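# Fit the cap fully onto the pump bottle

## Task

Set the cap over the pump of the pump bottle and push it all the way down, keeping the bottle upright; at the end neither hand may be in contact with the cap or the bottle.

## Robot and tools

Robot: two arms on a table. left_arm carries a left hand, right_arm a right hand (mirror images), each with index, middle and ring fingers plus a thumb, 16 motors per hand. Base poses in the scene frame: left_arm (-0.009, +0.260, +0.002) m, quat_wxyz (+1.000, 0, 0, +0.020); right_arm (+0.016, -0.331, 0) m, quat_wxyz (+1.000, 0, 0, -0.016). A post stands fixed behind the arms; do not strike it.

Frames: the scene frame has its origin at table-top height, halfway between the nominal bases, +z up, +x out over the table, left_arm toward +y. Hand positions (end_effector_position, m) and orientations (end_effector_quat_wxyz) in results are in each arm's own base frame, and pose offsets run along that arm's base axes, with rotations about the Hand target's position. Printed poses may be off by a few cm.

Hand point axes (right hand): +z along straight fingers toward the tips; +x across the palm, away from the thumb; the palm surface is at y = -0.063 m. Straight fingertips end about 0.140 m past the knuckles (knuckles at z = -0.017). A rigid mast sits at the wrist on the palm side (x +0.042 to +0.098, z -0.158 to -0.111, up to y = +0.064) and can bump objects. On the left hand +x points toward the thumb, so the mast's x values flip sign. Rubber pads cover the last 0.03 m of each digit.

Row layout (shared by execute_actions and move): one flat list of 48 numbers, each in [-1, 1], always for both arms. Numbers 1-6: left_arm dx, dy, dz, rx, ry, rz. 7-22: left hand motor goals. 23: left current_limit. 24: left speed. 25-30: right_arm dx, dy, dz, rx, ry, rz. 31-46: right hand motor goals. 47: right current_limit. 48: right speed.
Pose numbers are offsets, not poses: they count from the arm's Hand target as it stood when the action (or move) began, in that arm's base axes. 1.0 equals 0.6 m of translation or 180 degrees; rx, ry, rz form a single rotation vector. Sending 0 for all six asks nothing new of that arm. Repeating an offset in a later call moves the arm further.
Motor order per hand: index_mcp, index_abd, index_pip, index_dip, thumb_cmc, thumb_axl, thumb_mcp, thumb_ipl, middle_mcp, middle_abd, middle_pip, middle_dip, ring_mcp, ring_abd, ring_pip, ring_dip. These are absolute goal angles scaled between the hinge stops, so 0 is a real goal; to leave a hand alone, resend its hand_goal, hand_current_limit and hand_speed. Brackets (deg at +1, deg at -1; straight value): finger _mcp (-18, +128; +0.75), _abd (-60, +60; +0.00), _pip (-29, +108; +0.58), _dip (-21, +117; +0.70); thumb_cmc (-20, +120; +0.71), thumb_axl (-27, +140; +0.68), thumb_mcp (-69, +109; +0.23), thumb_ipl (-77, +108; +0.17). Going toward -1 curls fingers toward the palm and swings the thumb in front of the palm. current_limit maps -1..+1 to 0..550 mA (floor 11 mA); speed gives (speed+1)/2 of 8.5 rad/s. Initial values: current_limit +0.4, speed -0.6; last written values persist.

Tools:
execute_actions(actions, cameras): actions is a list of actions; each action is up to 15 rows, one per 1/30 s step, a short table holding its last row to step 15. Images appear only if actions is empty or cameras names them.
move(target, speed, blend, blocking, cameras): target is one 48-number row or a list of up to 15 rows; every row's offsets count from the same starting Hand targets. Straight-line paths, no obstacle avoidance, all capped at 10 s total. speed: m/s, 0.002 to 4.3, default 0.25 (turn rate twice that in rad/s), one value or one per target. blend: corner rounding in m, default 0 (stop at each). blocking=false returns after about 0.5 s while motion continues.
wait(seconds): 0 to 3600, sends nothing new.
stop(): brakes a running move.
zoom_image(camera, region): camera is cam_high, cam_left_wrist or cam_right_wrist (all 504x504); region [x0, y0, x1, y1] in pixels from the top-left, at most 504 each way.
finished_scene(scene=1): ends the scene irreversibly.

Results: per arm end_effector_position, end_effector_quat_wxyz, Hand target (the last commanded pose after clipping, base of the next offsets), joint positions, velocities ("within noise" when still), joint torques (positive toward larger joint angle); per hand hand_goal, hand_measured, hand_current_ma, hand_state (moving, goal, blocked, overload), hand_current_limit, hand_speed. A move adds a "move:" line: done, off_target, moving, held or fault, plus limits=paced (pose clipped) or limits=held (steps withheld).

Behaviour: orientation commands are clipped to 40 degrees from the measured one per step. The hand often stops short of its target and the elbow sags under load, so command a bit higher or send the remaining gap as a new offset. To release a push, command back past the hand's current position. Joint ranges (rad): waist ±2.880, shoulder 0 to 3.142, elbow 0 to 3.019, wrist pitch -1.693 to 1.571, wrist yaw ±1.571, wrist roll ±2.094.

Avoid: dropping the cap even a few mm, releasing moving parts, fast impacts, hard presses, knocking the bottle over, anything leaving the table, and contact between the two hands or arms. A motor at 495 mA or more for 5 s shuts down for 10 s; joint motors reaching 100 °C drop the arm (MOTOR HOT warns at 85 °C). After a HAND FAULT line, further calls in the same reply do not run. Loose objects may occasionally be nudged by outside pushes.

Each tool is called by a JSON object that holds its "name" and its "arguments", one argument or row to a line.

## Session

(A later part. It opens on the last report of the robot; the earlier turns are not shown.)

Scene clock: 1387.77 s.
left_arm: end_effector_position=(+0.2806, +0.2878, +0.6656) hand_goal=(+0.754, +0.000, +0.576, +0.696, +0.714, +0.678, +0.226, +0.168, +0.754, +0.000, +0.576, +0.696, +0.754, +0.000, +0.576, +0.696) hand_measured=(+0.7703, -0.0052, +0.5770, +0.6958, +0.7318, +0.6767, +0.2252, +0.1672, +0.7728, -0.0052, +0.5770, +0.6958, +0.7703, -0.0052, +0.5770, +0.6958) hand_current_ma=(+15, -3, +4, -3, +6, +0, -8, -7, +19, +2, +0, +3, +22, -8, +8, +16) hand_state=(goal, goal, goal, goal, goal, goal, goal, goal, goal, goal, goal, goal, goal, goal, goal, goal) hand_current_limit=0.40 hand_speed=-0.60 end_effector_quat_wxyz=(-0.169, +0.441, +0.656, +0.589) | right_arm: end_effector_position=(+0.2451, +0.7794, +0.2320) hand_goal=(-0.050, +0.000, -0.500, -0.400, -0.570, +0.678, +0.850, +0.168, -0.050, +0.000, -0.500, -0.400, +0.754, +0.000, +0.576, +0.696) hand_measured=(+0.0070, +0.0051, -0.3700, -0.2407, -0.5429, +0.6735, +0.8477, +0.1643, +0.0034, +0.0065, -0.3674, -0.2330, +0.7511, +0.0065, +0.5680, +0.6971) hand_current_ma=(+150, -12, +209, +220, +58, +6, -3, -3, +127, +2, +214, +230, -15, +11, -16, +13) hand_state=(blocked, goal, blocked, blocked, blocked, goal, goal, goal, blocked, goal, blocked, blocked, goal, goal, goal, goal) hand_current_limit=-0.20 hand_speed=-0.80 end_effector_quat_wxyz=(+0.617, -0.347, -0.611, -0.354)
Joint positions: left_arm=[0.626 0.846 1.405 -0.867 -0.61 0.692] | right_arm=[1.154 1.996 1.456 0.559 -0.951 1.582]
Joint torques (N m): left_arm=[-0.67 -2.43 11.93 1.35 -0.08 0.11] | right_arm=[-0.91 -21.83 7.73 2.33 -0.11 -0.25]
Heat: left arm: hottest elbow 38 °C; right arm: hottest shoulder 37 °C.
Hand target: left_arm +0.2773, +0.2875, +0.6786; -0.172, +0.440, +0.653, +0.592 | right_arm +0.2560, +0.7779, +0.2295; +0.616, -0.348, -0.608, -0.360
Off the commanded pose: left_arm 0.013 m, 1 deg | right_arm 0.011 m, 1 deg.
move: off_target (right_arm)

{"name": "wait", "arguments": {
  "seconds": 0.1,
  "cameras": ["cam_high","cam_right_wrist"]
}}

{"name": "zoom_image", "arguments": {
  "camera": "cam_right_wrist",
  "region": [254, 204, 504, 454]
}}

{"name": "zoom_image", "arguments": {
  "camera": "cam_high",
  "region": [204, 72, 244, 112]
}}

{"name": "zoom_image", "arguments": {
  "camera": "cam_high",
  "region": [204, 112, 244, 160]
}}

Scene clock: 1396.30 s.
left_arm: end_effector_position=(+0.2806, +0.2878, +0.6656) hand_goal=(+0.754, +0.000, +0.576, +0.696, +0.714, +0.678, +0.226, +0.168, +0.754, +0.000, +0.576, +0.696, +0.754, +0.000, +0.576, +0.696) hand_measured=(+0.7703, -0.0052, +0.5770, +0.6958, +0.7318, +0.6777, +0.2252, +0.1672, +0.7716, -0.0037, +0.5770, +0.6958, +0.7703, -0.0052, +0.5770, +0.6958) hand_current_ma=(+28, +0, +0, +3, +9, -8, -7, -3, +17, -4, -11, +1, +24, -7, +13, +8) hand_state=(goal, goal, goal, goal, goal, goal, goal, goal, goal, goal, goal, goal, goal, goal, goal, goal) hand_current_limit=0.40 hand_speed=-0.60 end_effector_quat_wxyz=(-0.169, +0.441, +0.656, +0.589) | right_arm: end_effector_position=(+0.2451, +0.7794, +0.2320) hand_goal=(-0.050, +0.000, -0.500, -0.400, -0.570, +0.678, +0.850, +0.168, -0.050, +0.000, -0.500, -0.400, +0.754, +0.000, +0.576, +0.696) hand_measured=(+0.0070, +0.0051, -0.3700, -0.2407, -0.5429, +0.6735, +0.8467, +0.1643, +0.0034, +0.0065, -0.3687, -0.2330, +0.7511, +0.0065, +0.5667, +0.6958) hand_current_ma=(+141, -2, +209, +205, +60, +7, -1, -10, +125, -6, +212, +232, -16, +21, -11, +5) hand_state=(blocked, goal, blocked, blocked, blocked, goal, goal, goal, blocked, goal, blocked, blocked, goal, goal, goal, goal) hand_current_limit=-0.20 hand_speed=-0.80 end_effector_quat_wxyz=(+0.617, -0.347, -0.611, -0.354)
Joint positions: left_arm=[0.626 0.846 1.405 -0.867 -0.61 0.692] | right_arm=[1.154 1.996 1.456 0.559 -0.951 1.582]
Joint torques (N m): left_arm=[-1.96 -2.14 12.01 1.36 -0.05 0.13] | right_arm=[-0.85 -21.89 7.73 2.33 -0.1 -0.25]
Heat: left arm: hottest elbow 38 °C; right arm: hottest shoulder 37 °C.
Hand target: left_arm +0.2773, +0.2875, +0.6786; -0.172, +0.440, +0.653, +0.592 | right_arm +0.2560, +0.7779, +0.2295; +0.616, -0.348, -0.608, -0.360
Off the commanded pose: left_arm 0.013 m, 1 deg | right_arm 0.011 m, 1 deg.
wait: 0.10 s; at rest from the start

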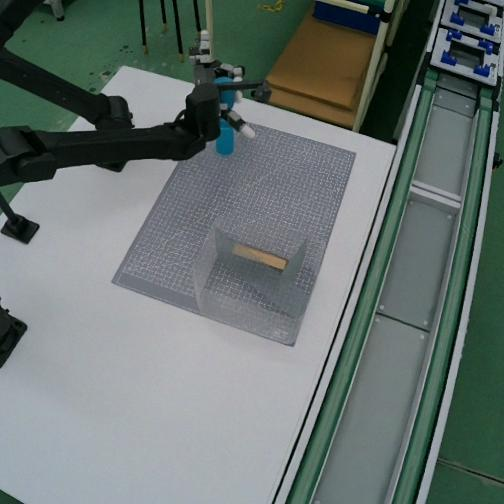

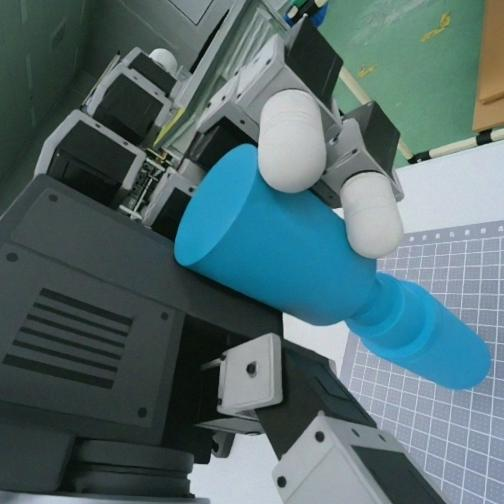

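Scaled by 2.016 from the camera's image (finer frame: 720x720).

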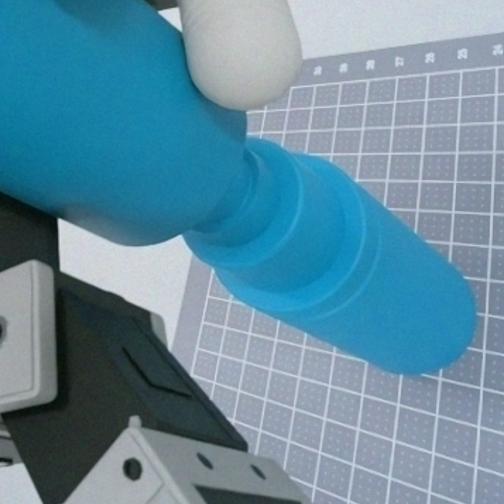

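Scaled by 12.600 from the camera's image (finer frame: 720x720).

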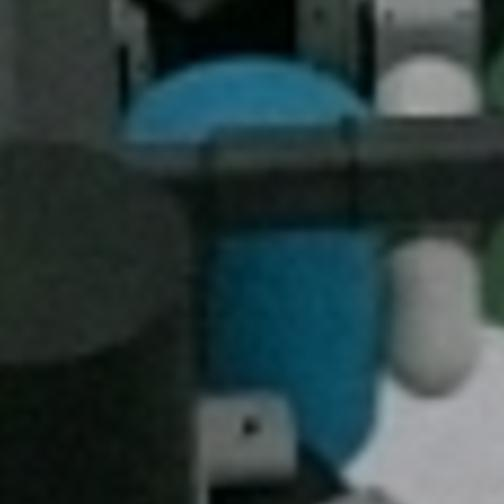

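Scaled by 10.500 from the camera's image (finer frame: 720x720).

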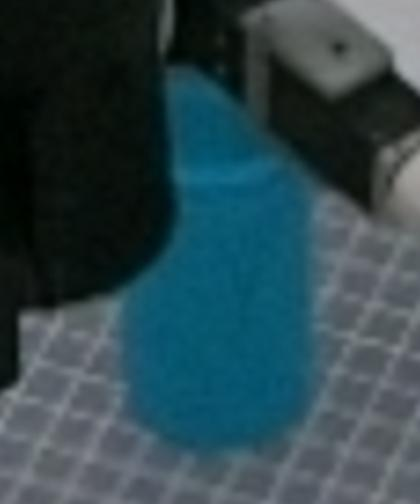

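{"name": "zoom_image", "arguments": {
  "camera": "cam_right_wrist",
  "region": [324, 254, 504, 404]
}}

Scaled by 2.800 from the camera's image (finer frame: 720x720).

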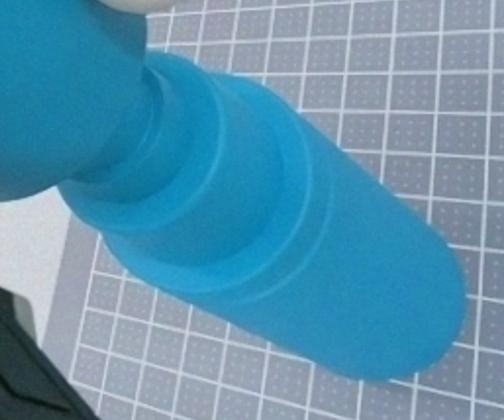

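{"name": "move", "arguments": {
  "target": [0,0,0,0,0,0,0.754,0,0.576,0.696,0.714,0.678,0.226,0.168,0.754,0,0.576,0.696,0.754,0,0.576,0.696,0.4,-0.6,0,0,-0.045,0,0,0,-0.05,0,-0.5,-0.4,-0.571,0.678,0.85,0.168,-0.05,0,-0.5,-0.4,0.754,0,0.576,0.696,-0.2,-0.8],
  "speed": 0.03,
  "cameras": ["cam_high","cam_right_wrist"]
}}

{"name": "zoom_image", "arguments": {
  "camera": "cam_right_wrist",
  "region": [304, 234, 504, 404]
}}

{"name": "zoom_image", "arguments": {
  "camera": "cam_high",
  "region": [204, 80, 244, 120]
}}

{"name": "zoom_image", "arguments": {
  "camera": "cam_high",
  "region": [204, 112, 244, 160]
}}

Scene clock: 1452.87 s.
left_arm: end_effector_position=(+0.2806, +0.2878, +0.6656) hand_goal=(+0.754, +0.000, +0.576, +0.696, +0.714, +0.678, +0.226, +0.168, +0.754, +0.000, +0.576, +0.696, +0.754, +0.000, +0.576, +0.696) hand_measured=(+0.7716, -0.0052, +0.5770, +0.6958, +0.7318, +0.6767, +0.2262, +0.1681, +0.7728, -0.0037, +0.5770, +0.6958, +0.7703, -0.0052, +0.5770, +0.6958) hand_current_ma=(+27, -7, +2, -10, +6, -14, -3, -2, +20, +0, -9, +0, +30, +3, +8, +10) hand_state=(goal, goal, goal, goal, goal, goal, goal, goal, goal, goal, goal, goal, goal, goal, goal, goal) hand_current_limit=0.40 hand_speed=-0.60 end_effector_quat_wxyz=(-0.169, +0.441, +0.656, +0.589) | right_arm: end_effector_position=(+0.2454, +0.7799, +0.2071) hand_goal=(-0.050, +0.000, -0.500, -0.400, -0.570, +0.678, +0.850, +0.168, -0.050, +0.000, -0.500, -0.400, +0.754, +0.000, +0.576, +0.696) hand_measured=(+0.0070, +0.0051, -0.3700, -0.2407, -0.5429, +0.6735, +0.8467, +0.1643, +0.0034, +0.0065, -0.3687, -0.2330, +0.7511, +0.0065, +0.5667, +0.6958) hand_current_ma=(+128, -11, +212, +221, +65, -4, -1, +2, +129, +2, +220, +224, -10, +2, -7, +8) hand_state=(blocked, goal, blocked, blocked, blocked, goal, goal, goal, blocked, goal, blocked, blocked, goal, goal, goal, goal) hand_current_limit=-0.20 hand_speed=-0.80 end_effector_quat_wxyz=(+0.617, -0.346, -0.611, -0.355)
Joint positions: left_arm=[0.626 0.846 1.405 -0.867 -0.61 0.692] | right_arm=[1.154 2.033 1.439 0.616 -0.951 1.582]
Joint torques (N m): left_arm=[-1.73 -1.67 11.96 1.31 -0.1 0.11] | right_arm=[-0.91 -21.89 7.36 2.3 -0.1 -0.25]
Heat: left arm: hottest elbow 38 °C; right arm: hottest shoulder 37 °C.
Hand target: left_arm +0.2773, +0.2875, +0.6786; -0.172, +0.440, +0.653, +0.592 | right_arm +0.2560, +0.7779, +0.2025; +0.616, -0.348, -0.608, -0.360
Off the commanded pose: left_arm 0.013 m, 1 deg | right_arm 0.012 m, 1 deg.
move: off_target (right_arm)

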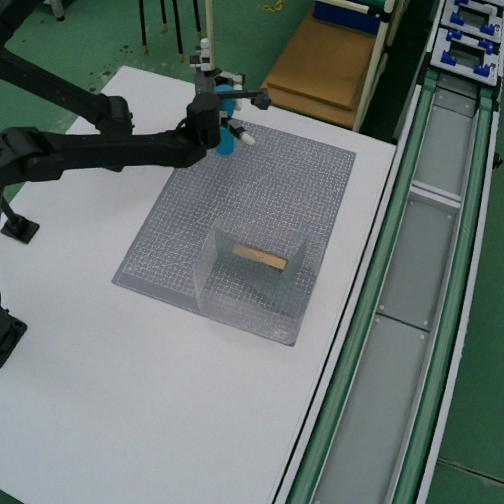

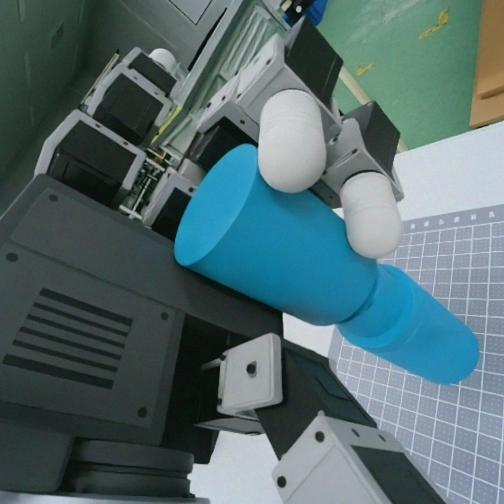

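Scaled by 2.520 from the camera's image (finer frame: 720x720).

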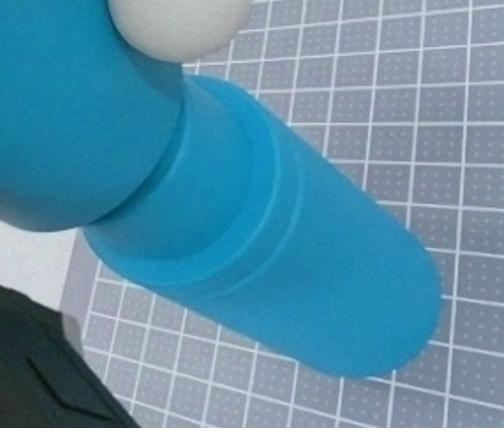

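Scaled by 12.600 from the camera's image (finer frame: 720x720).

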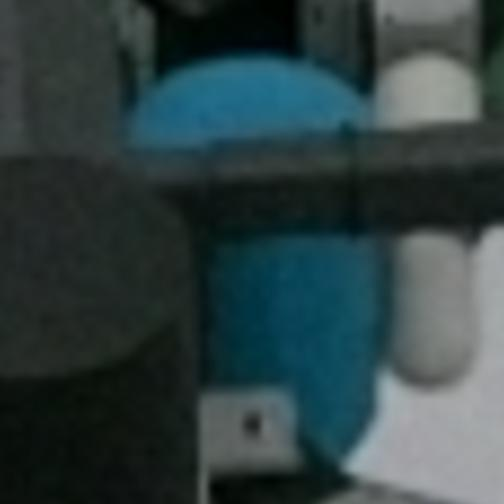

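Scaled by 10.500 from the camera's image (finer frame: 720x720).

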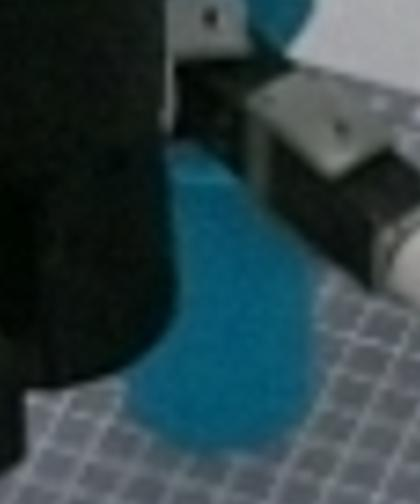

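{"name": "move", "arguments": {
  "target": [0,0,0,0,0,0,0.754,0,0.576,0.696,0.714,0.678,0.226,0.168,0.754,0,0.576,0.696,0.754,0,0.576,0.696,0.4,-0.6,0,0,-0.04,0,0,0,-0.05,0,-0.5,-0.4,-0.571,0.678,0.85,0.168,-0.05,0,-0.5,-0.4,0.754,0,0.576,0.696,-0.2,-0.8],
  "speed": 0.03,
  "cameras": ["cam_high","cam_right_wrist"]
}}

{"name": "zoom_image", "arguments": {
  "camera": "cam_right_wrist",
  "region": [304, 234, 504, 404]
}}

{"name": "zoom_image", "arguments": {
  "camera": "cam_high",
  "region": [204, 80, 244, 120]
}}

{"name": "zoom_image", "arguments": {
  "camera": "cam_high",
  "region": [204, 112, 244, 160]
}}

Scene clock: 1478.20 s.
left_arm: end_effector_position=(+0.2806, +0.2878, +0.6656) hand_goal=(+0.754, +0.000, +0.576, +0.696, +0.714, +0.678, +0.226, +0.168, +0.754, +0.000, +0.576, +0.696, +0.754, +0.000, +0.576, +0.696) hand_measured=(+0.7716, -0.0052, +0.5770, +0.6958, +0.7318, +0.6777, +0.2262, +0.1681, +0.7728, -0.0037, +0.5770, +0.6958, +0.7703, -0.0052, +0.5770, +0.6958) hand_current_ma=(+20, -7, +13, -5, +3, +1, -5, +4, +20, +3, -6, -4, +20, -3, +3, +10) hand_state=(goal, goal, goal, goal, goal, goal, goal, goal, goal, goal, goal, goal, goal, goal, goal, goal) hand_current_limit=0.40 hand_speed=-0.60 end_effector_quat_wxyz=(-0.169, +0.441, +0.656, +0.589) | right_arm: end_effector_position=(+0.2453, +0.7804, +0.1887) hand_goal=(-0.050, +0.000, -0.500, -0.400, -0.570, +0.678, +0.850, +0.168, -0.050, +0.000, -0.500, -0.400, +0.754, +0.000, +0.576, +0.696) hand_measured=(+0.0070, +0.0051, -0.3700, -0.2419, -0.5429, +0.6735, +0.8467, +0.1643, +0.0034, +0.0065, -0.3674, -0.2330, +0.7583, +0.0065, +0.5693, +0.6958) hand_current_ma=(+132, +3, +205, +215, +62, +2, -7, +1, +114, +3, +219, +223, +3, +14, -9, +10) hand_state=(blocked, goal, blocked, blocked, blocked, goal, goal, goal, blocked, goal, blocked, blocked, goal, goal, goal, goal) hand_current_limit=-0.20 hand_speed=-0.80 end_effector_quat_wxyz=(+0.618, -0.343, -0.611, -0.357)
Joint positions: left_arm=[0.626 0.846 1.405 -0.867 -0.61 0.692] | right_arm=[1.154 2.064 1.429 0.667 -0.952 1.583]
Joint torques (N m): left_arm=[-0.97 -1.67 11.82 1.31 -0.1 0.11] | right_arm=[-0.91 -21.66 6.97 2.3 -0.04 -0.28]
Heat: left arm: hottest elbow 38 °C; right arm: hottest shoulder 38 °C.
Hand target: left_arm +0.2773, +0.2875, +0.6786; -0.172, +0.440, +0.653, +0.592 | right_arm +0.2560, +0.7778, +0.1782; +0.616, -0.348, -0.608, -0.359
Off the commanded pose: left_arm 0.013 m, 1 deg | right_arm 0.015 m, 1 deg.
move: off_target (right_arm)

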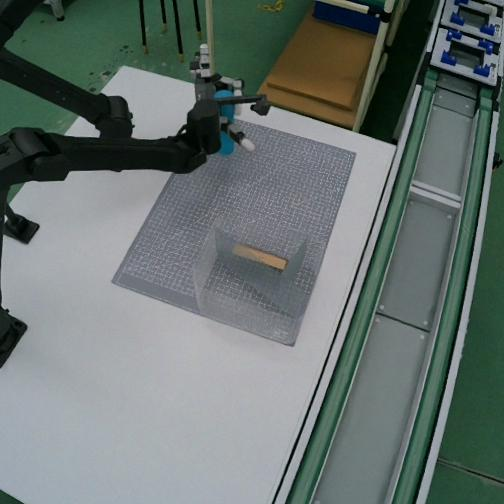

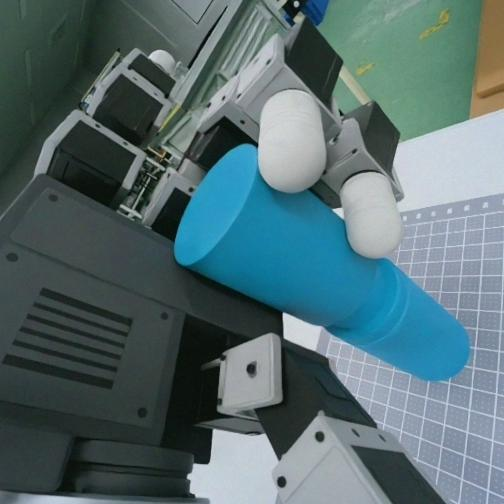

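Scaled by 2.520 from the camera's image (finer frame: 720x720).

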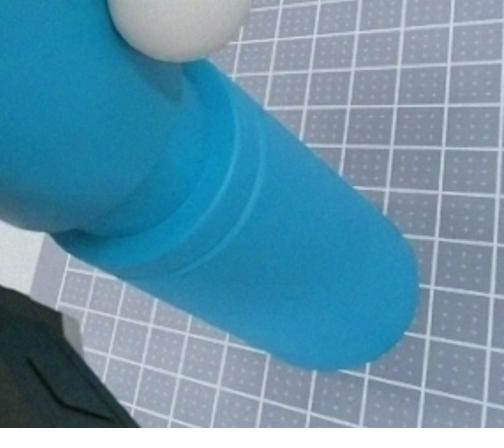

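Scaled by 12.600 from the camera's image (finer frame: 720x720).

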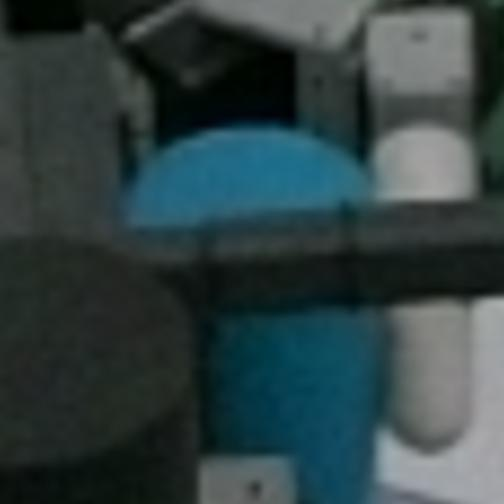

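Scaled by 10.500 from the camera's image (finer frame: 720x720).

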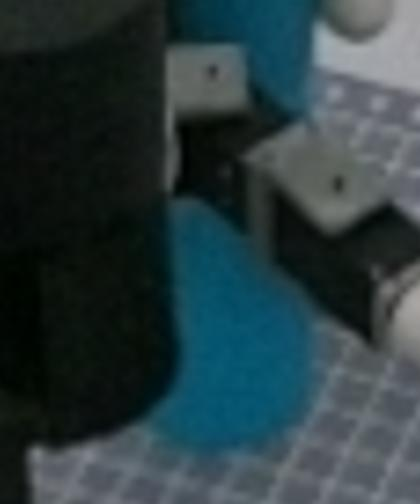

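{"name": "move", "arguments": {
  "target": [0,0,0,0,0,0,0.754,0,0.576,0.696,0.714,0.678,0.226,0.168,0.754,0,0.576,0.696,0.754,0,0.576,0.696,0.4,-0.6,0,0,-0.025,0,0,0,-0.05,0,-0.5,-0.4,-0.571,0.678,0.85,0.168,-0.05,0,-0.5,-0.4,0.754,0,0.576,0.696,-0.2,-0.8],
  "speed": 0.03,
  "cameras": ["cam_high","cam_right_wrist"]
}}

{"name": "zoom_image", "arguments": {
  "camera": "cam_right_wrist",
  "region": [304, 234, 504, 404]
}}

{"name": "zoom_image", "arguments": {
  "camera": "cam_high",
  "region": [204, 80, 254, 130]
}}

Scene clock: 1496.23 s.
left_arm: end_effector_position=(+0.2806, +0.2878, +0.6656) hand_goal=(+0.754, +0.000, +0.576, +0.696, +0.714, +0.678, +0.226, +0.168, +0.754, +0.000, +0.576, +0.696, +0.754, +0.000, +0.576, +0.696) hand_measured=(+0.7716, -0.0052, +0.5770, +0.6971, +0.7318, +0.6777, +0.2252, +0.1681, +0.7728, -0.0037, +0.5770, +0.6958, +0.7691, -0.0052, +0.5770, +0.6958) hand_current_ma=(+28, -10, +4, -14, +2, -8, -6, -11, +13, +1, +1, +6, +8, +0, +14, +2) hand_state=(goal, goal, goal, goal, goal, goal, goal, goal, goal, goal, goal, goal, goal, goal, goal, goal) hand_current_limit=0.40 hand_speed=-0.60 end_effector_quat_wxyz=(-0.169, +0.441, +0.656, +0.589) | right_arm: end_effector_position=(+0.2452, +0.7805, +0.1666) hand_goal=(-0.050, +0.000, -0.500, -0.400, -0.570, +0.678, +0.850, +0.168, -0.050, +0.000, -0.500, -0.400, +0.754, +0.000, +0.576, +0.696) hand_measured=(+0.0070, +0.0051, -0.3687, -0.2419, -0.5429, +0.6735, +0.8467, +0.1643, +0.0046, +0.0065, -0.3687, -0.2343, +0.7571, +0.0065, +0.5693, +0.6958) hand_current_ma=(+137, -3, +207, +219, +67, -3, +3, -2, +127, +0, +227, +228, -5, +17, -8, -5) hand_state=(blocked, goal, blocked, blocked, blocked, goal, goal, goal, blocked, goal, blocked, blocked, goal, goal, goal, goal) hand_current_limit=-0.20 hand_speed=-0.80 end_effector_quat_wxyz=(+0.618, -0.345, -0.612, -0.354)
Joint positions: left_arm=[0.626 0.846 1.405 -0.867 -0.61 0.692] | right_arm=[1.154 2.097 1.421 0.699 -0.953 1.583]
Joint torques (N m): left_arm=[-1.32 -1.96 11.92 1.33 -0.07 0.13] | right_arm=[-0.91 -22.3 6.97 2.18 -0.01 -0.26]
Heat: left arm: hottest elbow 38 °C; right arm: hottest shoulder 39 °C.
Hand target: left_arm +0.2773, +0.2875, +0.6786; -0.172, +0.440, +0.653, +0.592 | right_arm +0.2560, +0.7779, +0.1633; +0.616, -0.348, -0.608, -0.359
Off the commanded pose: left_arm 0.013 m, 1 deg | right_arm 0.012 m, 1 deg.
move: off_target (right_arm)

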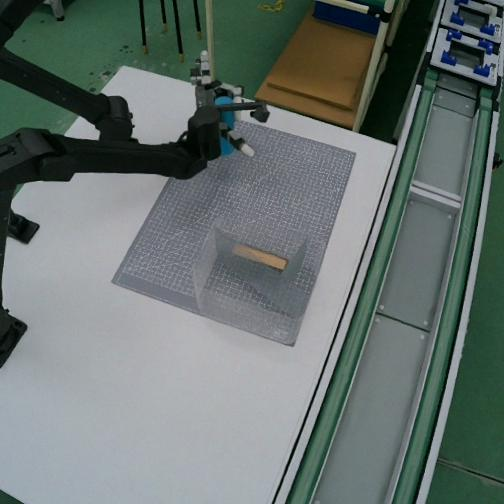

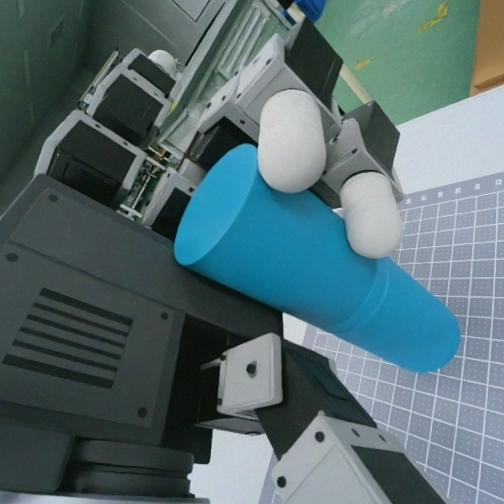

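Scaled by 2.520 from the camera's image (finer frame: 720x720).

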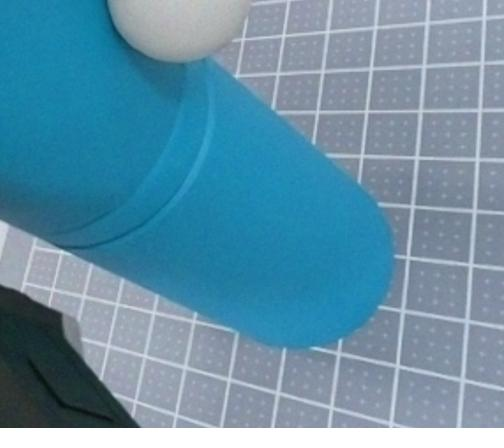

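Scaled by 10.080 from the camera's image (finer frame: 720x720).

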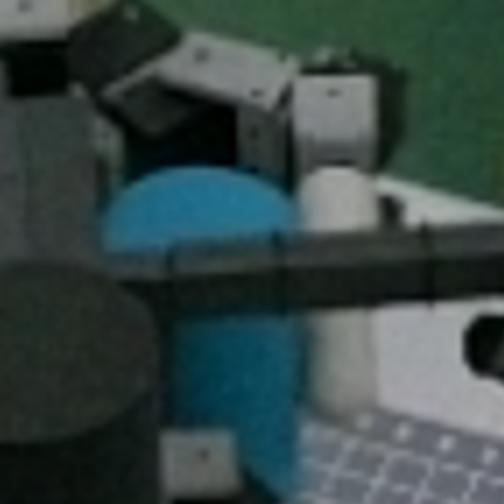

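{"name": "zoom_image", "arguments": {
  "camera": "cam_right_wrist",
  "region": [300, 240, 400, 340]
}}

Scaled by 5.040 from the camera's image (finer frame: 720x720).

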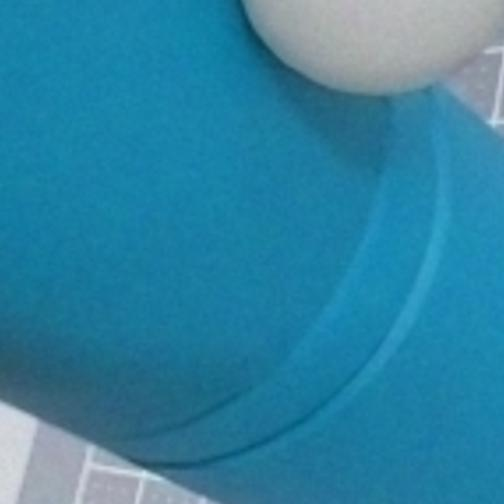

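{"name": "move", "arguments": {
  "target": [0,0,0,0,0,0,0.754,0,0.576,0.696,0.714,0.678,0.226,0.168,0.754,0,0.576,0.696,0.754,0,0.576,0.696,0.4,-0.6,0,0,-0.013,0,0,0,-0.05,0,-0.5,-0.4,-0.571,0.678,0.85,0.168,-0.05,0,-0.5,-0.4,0.754,0,0.576,0.696,-0.2,-0.8],
  "speed": 0.02,
  "cameras": ["cam_right_wrist"]
}}

{"name": "zoom_image", "arguments": {
  "camera": "cam_right_wrist",
  "region": [300, 240, 400, 340]
}}

Scene clock: 1508.97 s.
left_arm: end_effector_position=(+0.2806, +0.2878, +0.6656) hand_goal=(+0.754, +0.000, +0.576, +0.696, +0.714, +0.678, +0.226, +0.168, +0.754, +0.000, +0.576, +0.696, +0.754, +0.000, +0.576, +0.696) hand_measured=(+0.7716, -0.0052, +0.5770, +0.6958, +0.7318, +0.6767, +0.2252, +0.1672, +0.7716, -0.0052, +0.5770, +0.6958, +0.7703, -0.0052, +0.5770, +0.6958) hand_current_ma=(+32, -5, +8, +2, +8, -7, -7, -3, +16, +2, -3, +1, +28, -1, +5, +1) hand_state=(goal, goal, goal, goal, goal, goal, goal, goal, goal, goal, goal, goal, goal, goal, goal, goal) hand_current_limit=0.40 hand_speed=-0.60 end_effector_quat_wxyz=(-0.169, +0.441, +0.656, +0.589) | right_arm: end_effector_position=(+0.2453, +0.7808, +0.1671) hand_goal=(-0.050, +0.000, -0.500, -0.400, -0.570, +0.678, +0.850, +0.168, -0.050, +0.000, -0.500, -0.400, +0.754, +0.000, +0.576, +0.696) hand_measured=(+0.0070, +0.0051, -0.3687, -0.2419, -0.5429, +0.6735, +0.8467, +0.1643, +0.0046, +0.0065, -0.3674, -0.2343, +0.7583, +0.0065, +0.5693, +0.6958) hand_current_ma=(+138, +0, +207, +209, +66, -5, +4, -10, +125, -9, +227, +230, -3, +7, -13, +17) hand_state=(blocked, goal, blocked, blocked, blocked, goal, goal, goal, blocked, goal, blocked, blocked, goal, goal, goal, goal) hand_current_limit=-0.20 hand_speed=-0.80 end_effector_quat_wxyz=(+0.618, -0.342, -0.611, -0.357)
Joint positions: left_arm=[0.626 0.846 1.405 -0.867 -0.61 0.692] | right_arm=[1.154 2.1 1.421 0.713 -0.953 1.583]
Joint torques (N m): left_arm=[-1.32 -1.85 12.03 1.36 -0.11 0.12] | right_arm=[-0.91 -21.71 6.75 2.25 0.01 -0.26]
Heat: left arm: hottest elbow 38 °C; right arm: hottest shoulder 39 °C.
Hand target: left_arm +0.2773, +0.2875, +0.6786; -0.172, +0.440, +0.653, +0.592 | right_arm +0.2560, +0.7779, +0.1557; +0.616, -0.348, -0.608, -0.360
Off the commanded pose: left_arm 0.013 m, 1 deg | right_arm 0.016 m, 1 deg.
move: off_target (right_arm)

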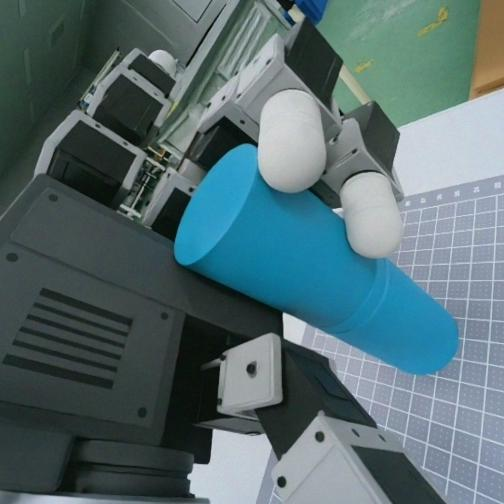

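Scaled by 5.040 from the camera's image (finer frame: 720x720).

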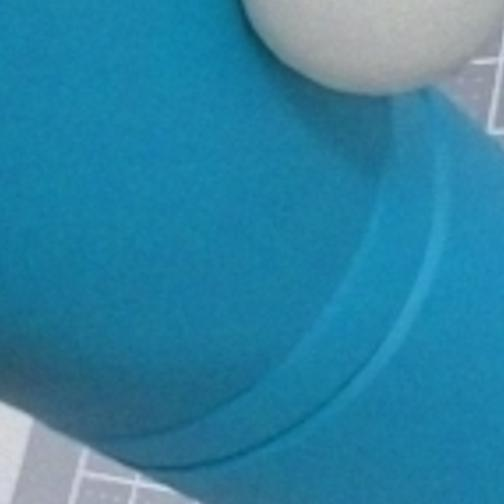

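{"name": "wait", "arguments": {
  "seconds": 0.1,
  "cameras": ["cam_high","cam_right_wrist"]
}}

{"name": "zoom_image", "arguments": {
  "camera": "cam_high",
  "region": [208, 92, 248, 124]
}}

{"name": "zoom_image", "arguments": {
  "camera": "cam_high",
  "region": [208, 124, 248, 156]
}}

{"name": "zoom_image", "arguments": {
  "camera": "cam_right_wrist",
  "region": [340, 230, 420, 310]
}}

{"name": "zoom_image", "arguments": {
  "camera": "cam_right_wrist",
  "region": [280, 280, 360, 360]
}}

Scene clock: 1541.03 s.
left_arm: end_effector_position=(+0.2806, +0.2878, +0.6656) hand_goal=(+0.754, +0.000, +0.576, +0.696, +0.714, +0.678, +0.226, +0.168, +0.754, +0.000, +0.576, +0.696, +0.754, +0.000, +0.576, +0.696) hand_measured=(+0.7716, -0.0052, +0.5770, +0.6958, +0.7330, +0.6777, +0.2252, +0.1681, +0.7728, -0.0037, +0.5770, +0.6958, +0.7703, -0.0052, +0.5770, +0.6958) hand_current_ma=(+20, -1, -1, -5, +13, -3, -5, -3, +14, -1, -13, +7, +18, -6, +12, +12) hand_state=(goal, goal, goal, goal, goal, goal, goal, goal, goal, goal, goal, goal, goal, goal, goal, goal) hand_current_limit=0.40 hand_speed=-0.60 end_effector_quat_wxyz=(-0.169, +0.441, +0.656, +0.589) | right_arm: end_effector_position=(+0.2453, +0.7808, +0.1671) hand_goal=(-0.050, +0.000, -0.500, -0.400, -0.570, +0.678, +0.850, +0.168, -0.050, +0.000, -0.500, -0.400, +0.754, +0.000, +0.576, +0.696) hand_measured=(+0.0070, +0.0051, -0.3700, -0.2407, -0.5429, +0.6735, +0.8467, +0.1643, +0.0034, +0.0065, -0.3687, -0.2343, +0.7583, +0.0065, +0.5693, +0.6958) hand_current_ma=(+125, +2, +209, +212, +59, -2, -1, -9, +124, +4, +222, +228, -1, +14, +1, -1) hand_state=(blocked, goal, blocked, blocked, blocked, goal, goal, goal, blocked, goal, blocked, blocked, goal, goal, goal, goal) hand_current_limit=-0.20 hand_speed=-0.80 end_effector_quat_wxyz=(+0.618, -0.342, -0.611, -0.357)
Joint positions: left_arm=[0.626 0.846 1.405 -0.867 -0.61 0.692] | right_arm=[1.154 2.1 1.421 0.713 -0.953 1.583]
Joint torques (N m): left_arm=[-1.73 -1.61 11.89 1.24 -0.09 0.11] | right_arm=[-0.91 -21.71 6.75 2.25 0 -0.26]
Heat: left arm: hottest elbow 38 °C; right arm: hottest shoulder 38 °C.
Hand target: left_arm +0.2773, +0.2875, +0.6786; -0.172, +0.440, +0.653, +0.592 | right_arm +0.2560, +0.7779, +0.1557; +0.616, -0.348, -0.608, -0.360
Off the commanded pose: left_arm 0.013 m, 1 deg | right_arm 0.016 m, 1 deg.
wait: 0.10 s; at rest from the start

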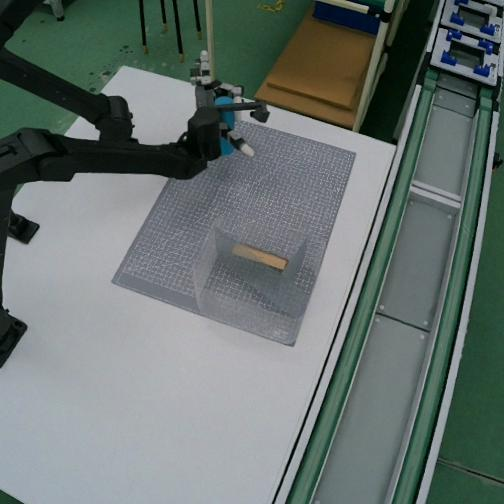

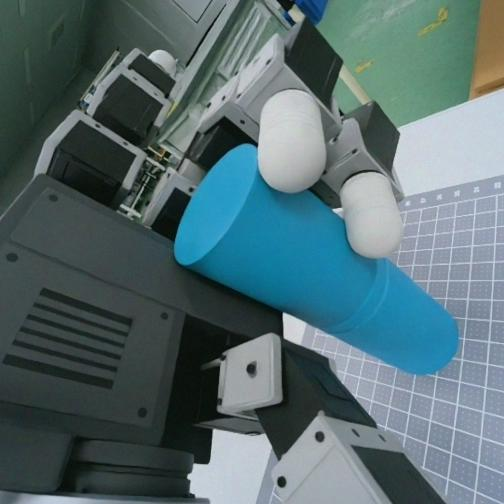

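Scaled by 12.600 from the camera's image (finer frame: 720x720).

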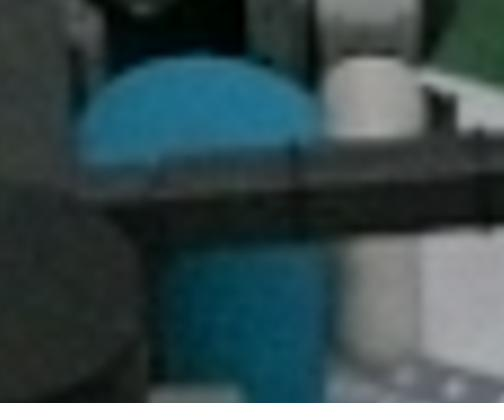

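Scaled by 12.600 from the camera's image (finer frame: 720x720).

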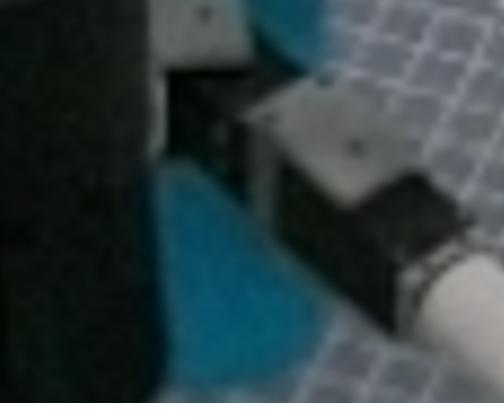

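Scaled by 6.300 from the camera's image (finer frame: 720x720).

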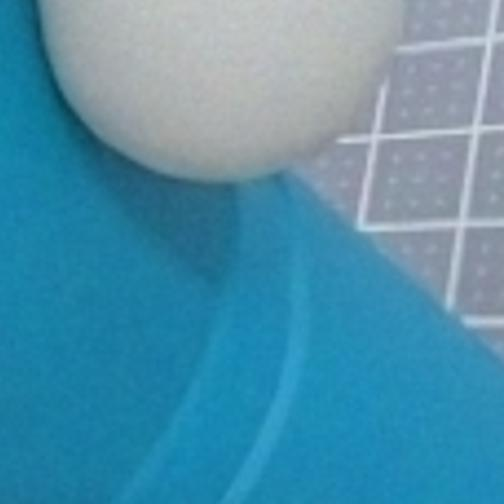

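Scaled by 6.300 from the camera's image (finer frame: 720x720).

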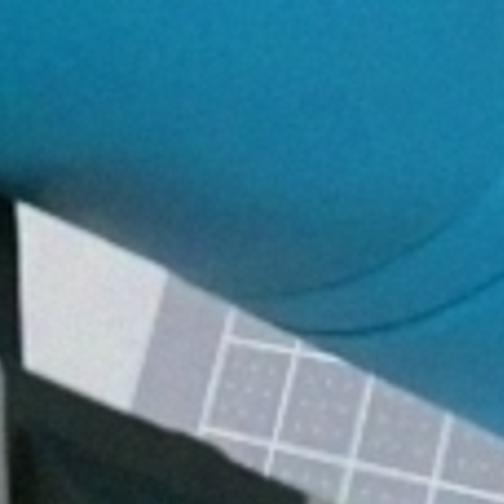

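{"name": "move", "arguments": {
  "target": [0,0,0,0,0,0,0.754,0,0.576,0.696,0.714,0.678,0.226,0.168,0.754,0,0.576,0.696,0.754,0,0.576,0.696,0.4,-0.6,0,0,-0.01,0,0,0,-0.05,0,-0.5,-0.4,-0.571,0.678,0.85,0.168,-0.05,0,-0.5,-0.4,0.754,0,0.576,0.696,-0.2,-0.8],
  "speed": 0.02,
  "cameras": ["cam_right_wrist"]
}}

{"name": "zoom_image", "arguments": {
  "camera": "cam_right_wrist",
  "region": [300, 240, 400, 340]
}}

Scene clock: 1558.77 s.
left_arm: end_effector_position=(+0.2806, +0.2878, +0.6656) hand_goal=(+0.754, +0.000, +0.576, +0.696, +0.714, +0.678, +0.226, +0.168, +0.754, +0.000, +0.576, +0.696, +0.754, +0.000, +0.576, +0.696) hand_measured=(+0.7716, -0.0052, +0.5770, +0.6958, +0.7330, +0.6777, +0.2262, +0.1681, +0.7728, -0.0037, +0.5770, +0.6958, +0.7691, -0.0052, +0.5770, +0.6958) hand_current_ma=(+25, +11, +3, -7, +2, -1, -6, +5, +26, -5, -5, +3, +15, -8, +15, +4) hand_state=(goal, goal, goal, goal, goal, goal, goal, goal, goal, goal, goal, goal, goal, goal, goal, goal) hand_current_limit=0.40 hand_speed=-0.60 end_effector_quat_wxyz=(-0.169, +0.441, +0.656, +0.589) | right_arm: end_effector_position=(+0.2454, +0.7811, +0.1673) hand_goal=(-0.050, +0.000, -0.500, -0.400, -0.570, +0.678, +0.850, +0.168, -0.050, +0.000, -0.500, -0.400, +0.754, +0.000, +0.576, +0.696) hand_measured=(+0.0070, +0.0051, -0.3700, -0.2419, -0.5429, +0.6735, +0.8467, +0.1643, +0.0046, +0.0065, -0.3674, -0.2356, +0.7583, +0.0065, +0.5693, +0.6958) hand_current_ma=(+141, +1, +207, +212, +60, -2, -3, -10, +121, +5, +224, +218, -7, +3, -10, +4) hand_state=(blocked, goal, blocked, blocked, blocked, goal, goal, goal, blocked, goal, blocked, blocked, goal, goal, goal, goal) hand_current_limit=-0.20 hand_speed=-0.80 end_effector_quat_wxyz=(+0.619, -0.339, -0.611, -0.360)
Joint positions: left_arm=[0.626 0.846 1.405 -0.867 -0.61 0.692] | right_arm=[1.154 2.104 1.421 0.726 -0.954 1.585]
Joint torques (N m): left_arm=[-1.32 -1.9 11.96 1.29 -0.13 0.12] | right_arm=[-0.91 -21.19 6.56 2.15 0.03 -0.26]
Heat: left arm: hottest elbow 38 °C; right arm: hottest shoulder 38 °C.
Hand target: left_arm +0.2773, +0.2875, +0.6786; -0.172, +0.440, +0.653, +0.592 | right_arm +0.2560, +0.7779, +0.1495; +0.616, -0.348, -0.608, -0.359
Off the commanded pose: left_arm 0.013 m, 1 deg | right_arm 0.021 m, 1 deg.
move: off_target (right_arm)

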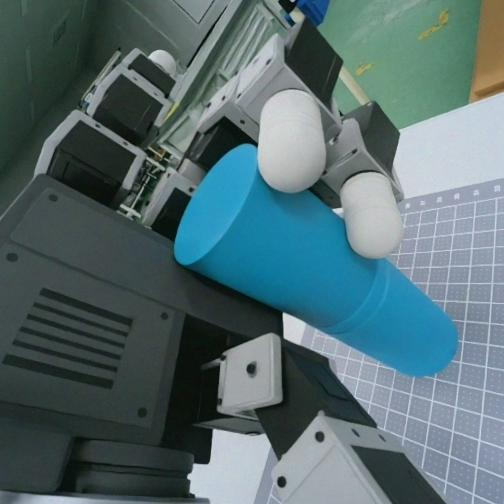

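Scaled by 5.040 from the camera's image (finer frame: 720x720).

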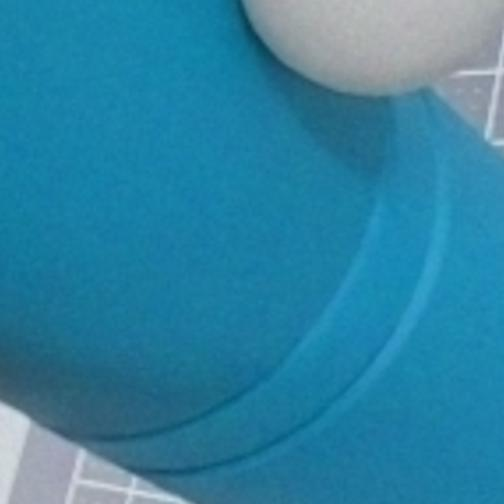

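{"name": "move", "arguments": {
  "target": [0,0,0,0,0,0,0.754,0,0.576,0.696,0.714,0.678,0.226,0.168,0.754,0,0.576,0.696,0.754,0,0.576,0.696,0.4,-0.6,-0.012,0.0053,0.018,0,0,0,-0.05,0,-0.5,-0.4,-0.571,0.678,0.85,0.168,-0.05,0,-0.5,-0.4,0.754,0,0.576,0.696,-0.2,-0.8],
  "speed": 0.02,
  "cameras": ["cam_high","cam_right_wrist"]
}}

{"name": "zoom_image", "arguments": {
  "camera": "cam_right_wrist",
  "region": [280, 240, 380, 340]
}}

Scene clock: 1599.17 s.
left_arm: end_effector_position=(+0.2806, +0.2878, +0.6656) hand_goal=(+0.754, +0.000, +0.576, +0.696, +0.714, +0.678, +0.226, +0.168, +0.754, +0.000, +0.576, +0.696, +0.754, +0.000, +0.576, +0.696) hand_measured=(+0.7716, -0.0052, +0.5770, +0.6958, +0.7330, +0.6767, +0.2262, +0.1672, +0.7728, -0.0052, +0.5770, +0.6971, +0.7703, -0.0037, +0.5770, +0.6958) hand_current_ma=(+24, -8, +9, -3, +1, -8, -3, +3, +15, +3, -3, +1, +18, -2, +13, +5) hand_state=(goal, goal, goal, goal, goal, goal, goal, goal, goal, goal, goal, goal, goal, goal, goal, goal) hand_current_limit=0.40 hand_speed=-0.60 end_effector_quat_wxyz=(-0.169, +0.441, +0.656, +0.589) | right_arm: end_effector_position=(+0.2467, +0.7812, +0.1672) hand_goal=(-0.050, +0.000, -0.500, -0.400, -0.570, +0.678, +0.850, +0.168, -0.050, +0.000, -0.500, -0.400, +0.754, +0.000, +0.576, +0.696) hand_measured=(+0.0070, +0.0051, -0.3700, -0.2419, -0.5429, +0.6735, +0.8467, +0.1643, +0.0034, +0.0065, -0.3674, -0.2356, +0.7583, +0.0065, +0.5693, +0.6958) hand_current_ma=(+128, -1, +212, +215, +62, +1, +1, -3, +121, +5, +216, +232, -2, +15, -11, +9) hand_state=(blocked, goal, blocked, blocked, blocked, goal, goal, goal, blocked, goal, blocked, blocked, goal, goal, goal, goal) hand_current_limit=-0.20 hand_speed=-0.80 end_effector_quat_wxyz=(+0.618, -0.341, -0.609, -0.362)
Joint positions: left_arm=[0.626 0.846 1.405 -0.867 -0.61 0.692] | right_arm=[1.154 2.104 1.421 0.726 -0.947 1.587]
Joint torques (N m): left_arm=[-1.32 -1.9 11.92 1.37 -0.12 0.11] | right_arm=[-0.09 -22.65 6.87 1.21 0.23 -0.3]
Heat: left arm: hottest elbow 38 °C; right arm: hottest shoulder 37 °C.
Hand target: left_arm +0.2773, +0.2875, +0.6786; -0.172, +0.440, +0.653, +0.592 | right_arm +0.2488, +0.7810, +0.1602; +0.616, -0.348, -0.608, -0.359
Off the commanded pose: left_arm 0.013 m, 1 deg | right_arm 0.007 m, 1 deg.
move: done

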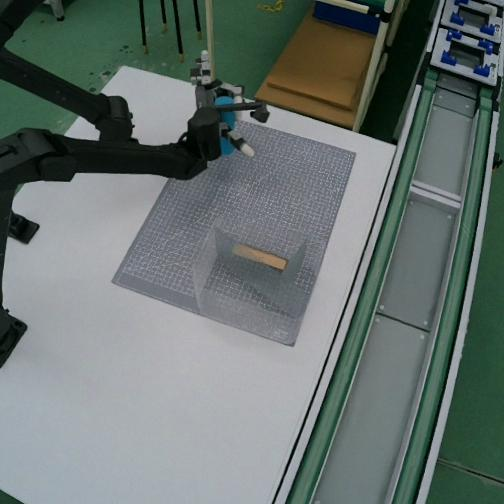

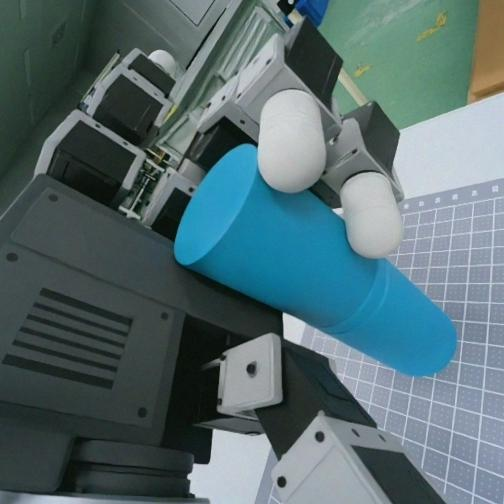

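Scaled by 5.040 from the camera's image (finer frame: 720x720).

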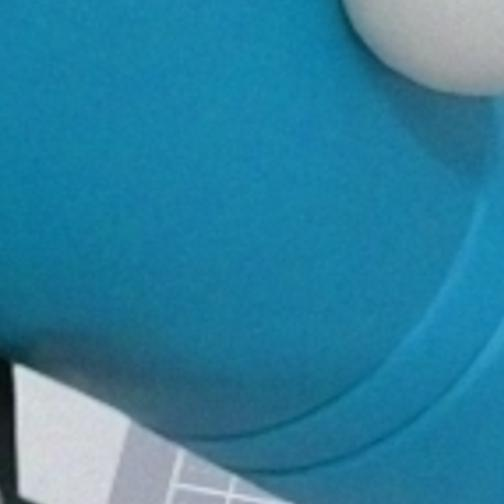

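{"name": "move", "arguments": {
  "target": [
    [0,0,0,0,0,0,0.754,0,0.576,0.696,0.714,0.678,0.226,0.168,0.754,0,0.576,0.696,0.754,0,0.576,0.696,0.4,-0.6,0,0,0,0,0,0,0.007,0,-0.36,-0.23,-0.571,0.678,0.85,0.168,0.003,0,-0.36,-0.23,0.754,0,0.576,0.696,-0.2,-0.85],
    [0,0,0,0,0,0,0.754,0,0.576,0.696,0.714,0.678,0.226,0.168,0.754,0,0.576,0.696,0.754,0,0.576,0.696,0.4,-0.6,0,0,0,0,0,0,0.04,0,-0.15,0.0,-0.571,0.678,0.85,0.168,0.04,0,-0.15,0.0,0.754,0,0.576,0.696,-0.2,-0.85]
  ],
  "speed": 0.02,
  "cameras": ["cam_high","cam_right_wrist"]
}}

{"name": "zoom_image", "arguments": {
  "camera": "cam_right_wrist",
  "region": [280, 240, 380, 340]
}}

Scene clock: 1612.83 s.
left_arm: end_effector_position=(+0.2806, +0.2878, +0.6656) hand_goal=(+0.754, +0.000, +0.576, +0.696, +0.714, +0.678, +0.226, +0.168, +0.754, +0.000, +0.576, +0.696, +0.754, +0.000, +0.576, +0.696) hand_measured=(+0.7703, -0.0052, +0.5770, +0.6958, +0.7318, +0.6777, +0.2262, +0.1681, +0.7728, -0.0037, +0.5770, +0.6958, +0.7703, -0.0052, +0.5770, +0.6958) hand_current_ma=(+28, -2, +5, +1, +3, -7, -1, -6, +12, +8, -12, +5, +19, +1, +13, +15) hand_state=(goal, goal, goal, goal, goal, goal, goal, goal, goal, goal, goal, goal, goal, goal, goal, goal) hand_current_limit=0.40 hand_speed=-0.60 end_effector_quat_wxyz=(-0.169, +0.441, +0.656, +0.589) | right_arm: end_effector_position=(+0.2472, +0.7812, +0.1668) hand_goal=(+0.040, +0.000, -0.150, +0.000, -0.570, +0.678, +0.850, +0.168, +0.040, +0.000, -0.150, +0.000, +0.754, +0.000, +0.576, +0.696) hand_measured=(+0.0407, +0.0051, -0.1544, -0.0037, -0.5441, +0.6735, +0.8467, +0.1643, +0.0432, +0.0065, -0.1531, -0.0050, +0.7583, +0.0065, +0.5693, +0.6958) hand_current_ma=(+10, -10, -20, -11, +72, -1, -11, -12, -4, +11, -3, -12, +9, +7, -7, +1) hand_state=(goal, goal, goal, goal, blocked, goal, goal, goal, goal, goal, goal, goal, goal, goal, goal, goal) hand_current_limit=-0.20 hand_speed=-0.85 end_effector_quat_wxyz=(+0.617, -0.343, -0.609, -0.362)
Joint positions: left_arm=[0.626 0.846 1.405 -0.867 -0.61 0.692] | right_arm=[1.154 2.104 1.421 0.725 -0.944 1.587]
Joint torques (N m): left_arm=[-1.32 -1.85 11.96 1.48 -0.09 0.14] | right_arm=[-0.03 -22.65 6.89 1.29 0.12 -0.3]
Heat: left arm: hottest elbow 38 °C; right arm: hottest shoulder 37 °C.
Hand target: left_arm +0.2773, +0.2875, +0.6786; -0.172, +0.440, +0.653, +0.592 | right_arm +0.2488, +0.7811, +0.1603; +0.616, -0.348, -0.608, -0.359
Off the commanded pose: left_arm 0.013 m, 1 deg | right_arm 0.007 m, 1 deg.
move: done

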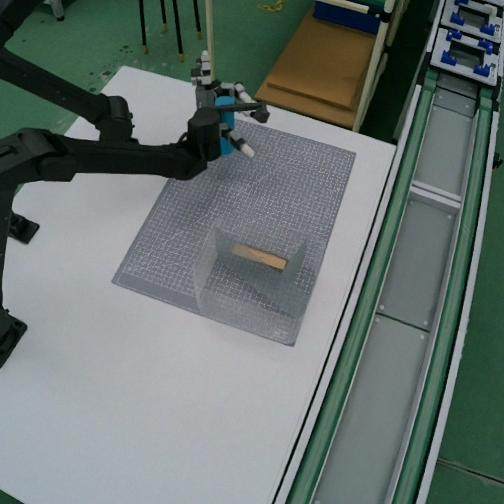

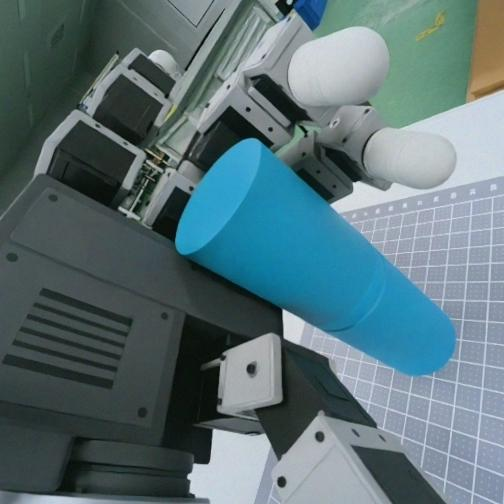

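Scaled by 5.040 from the camera's image (finer frame: 720x720).

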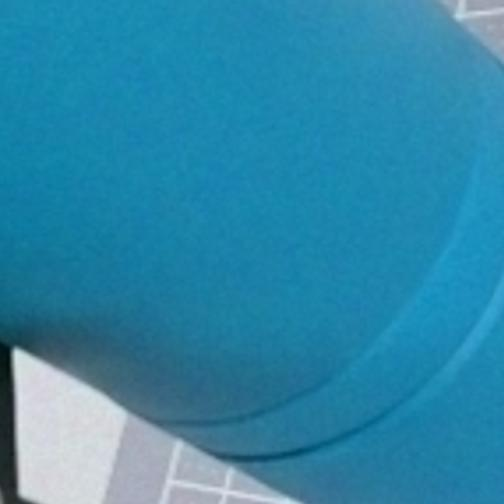

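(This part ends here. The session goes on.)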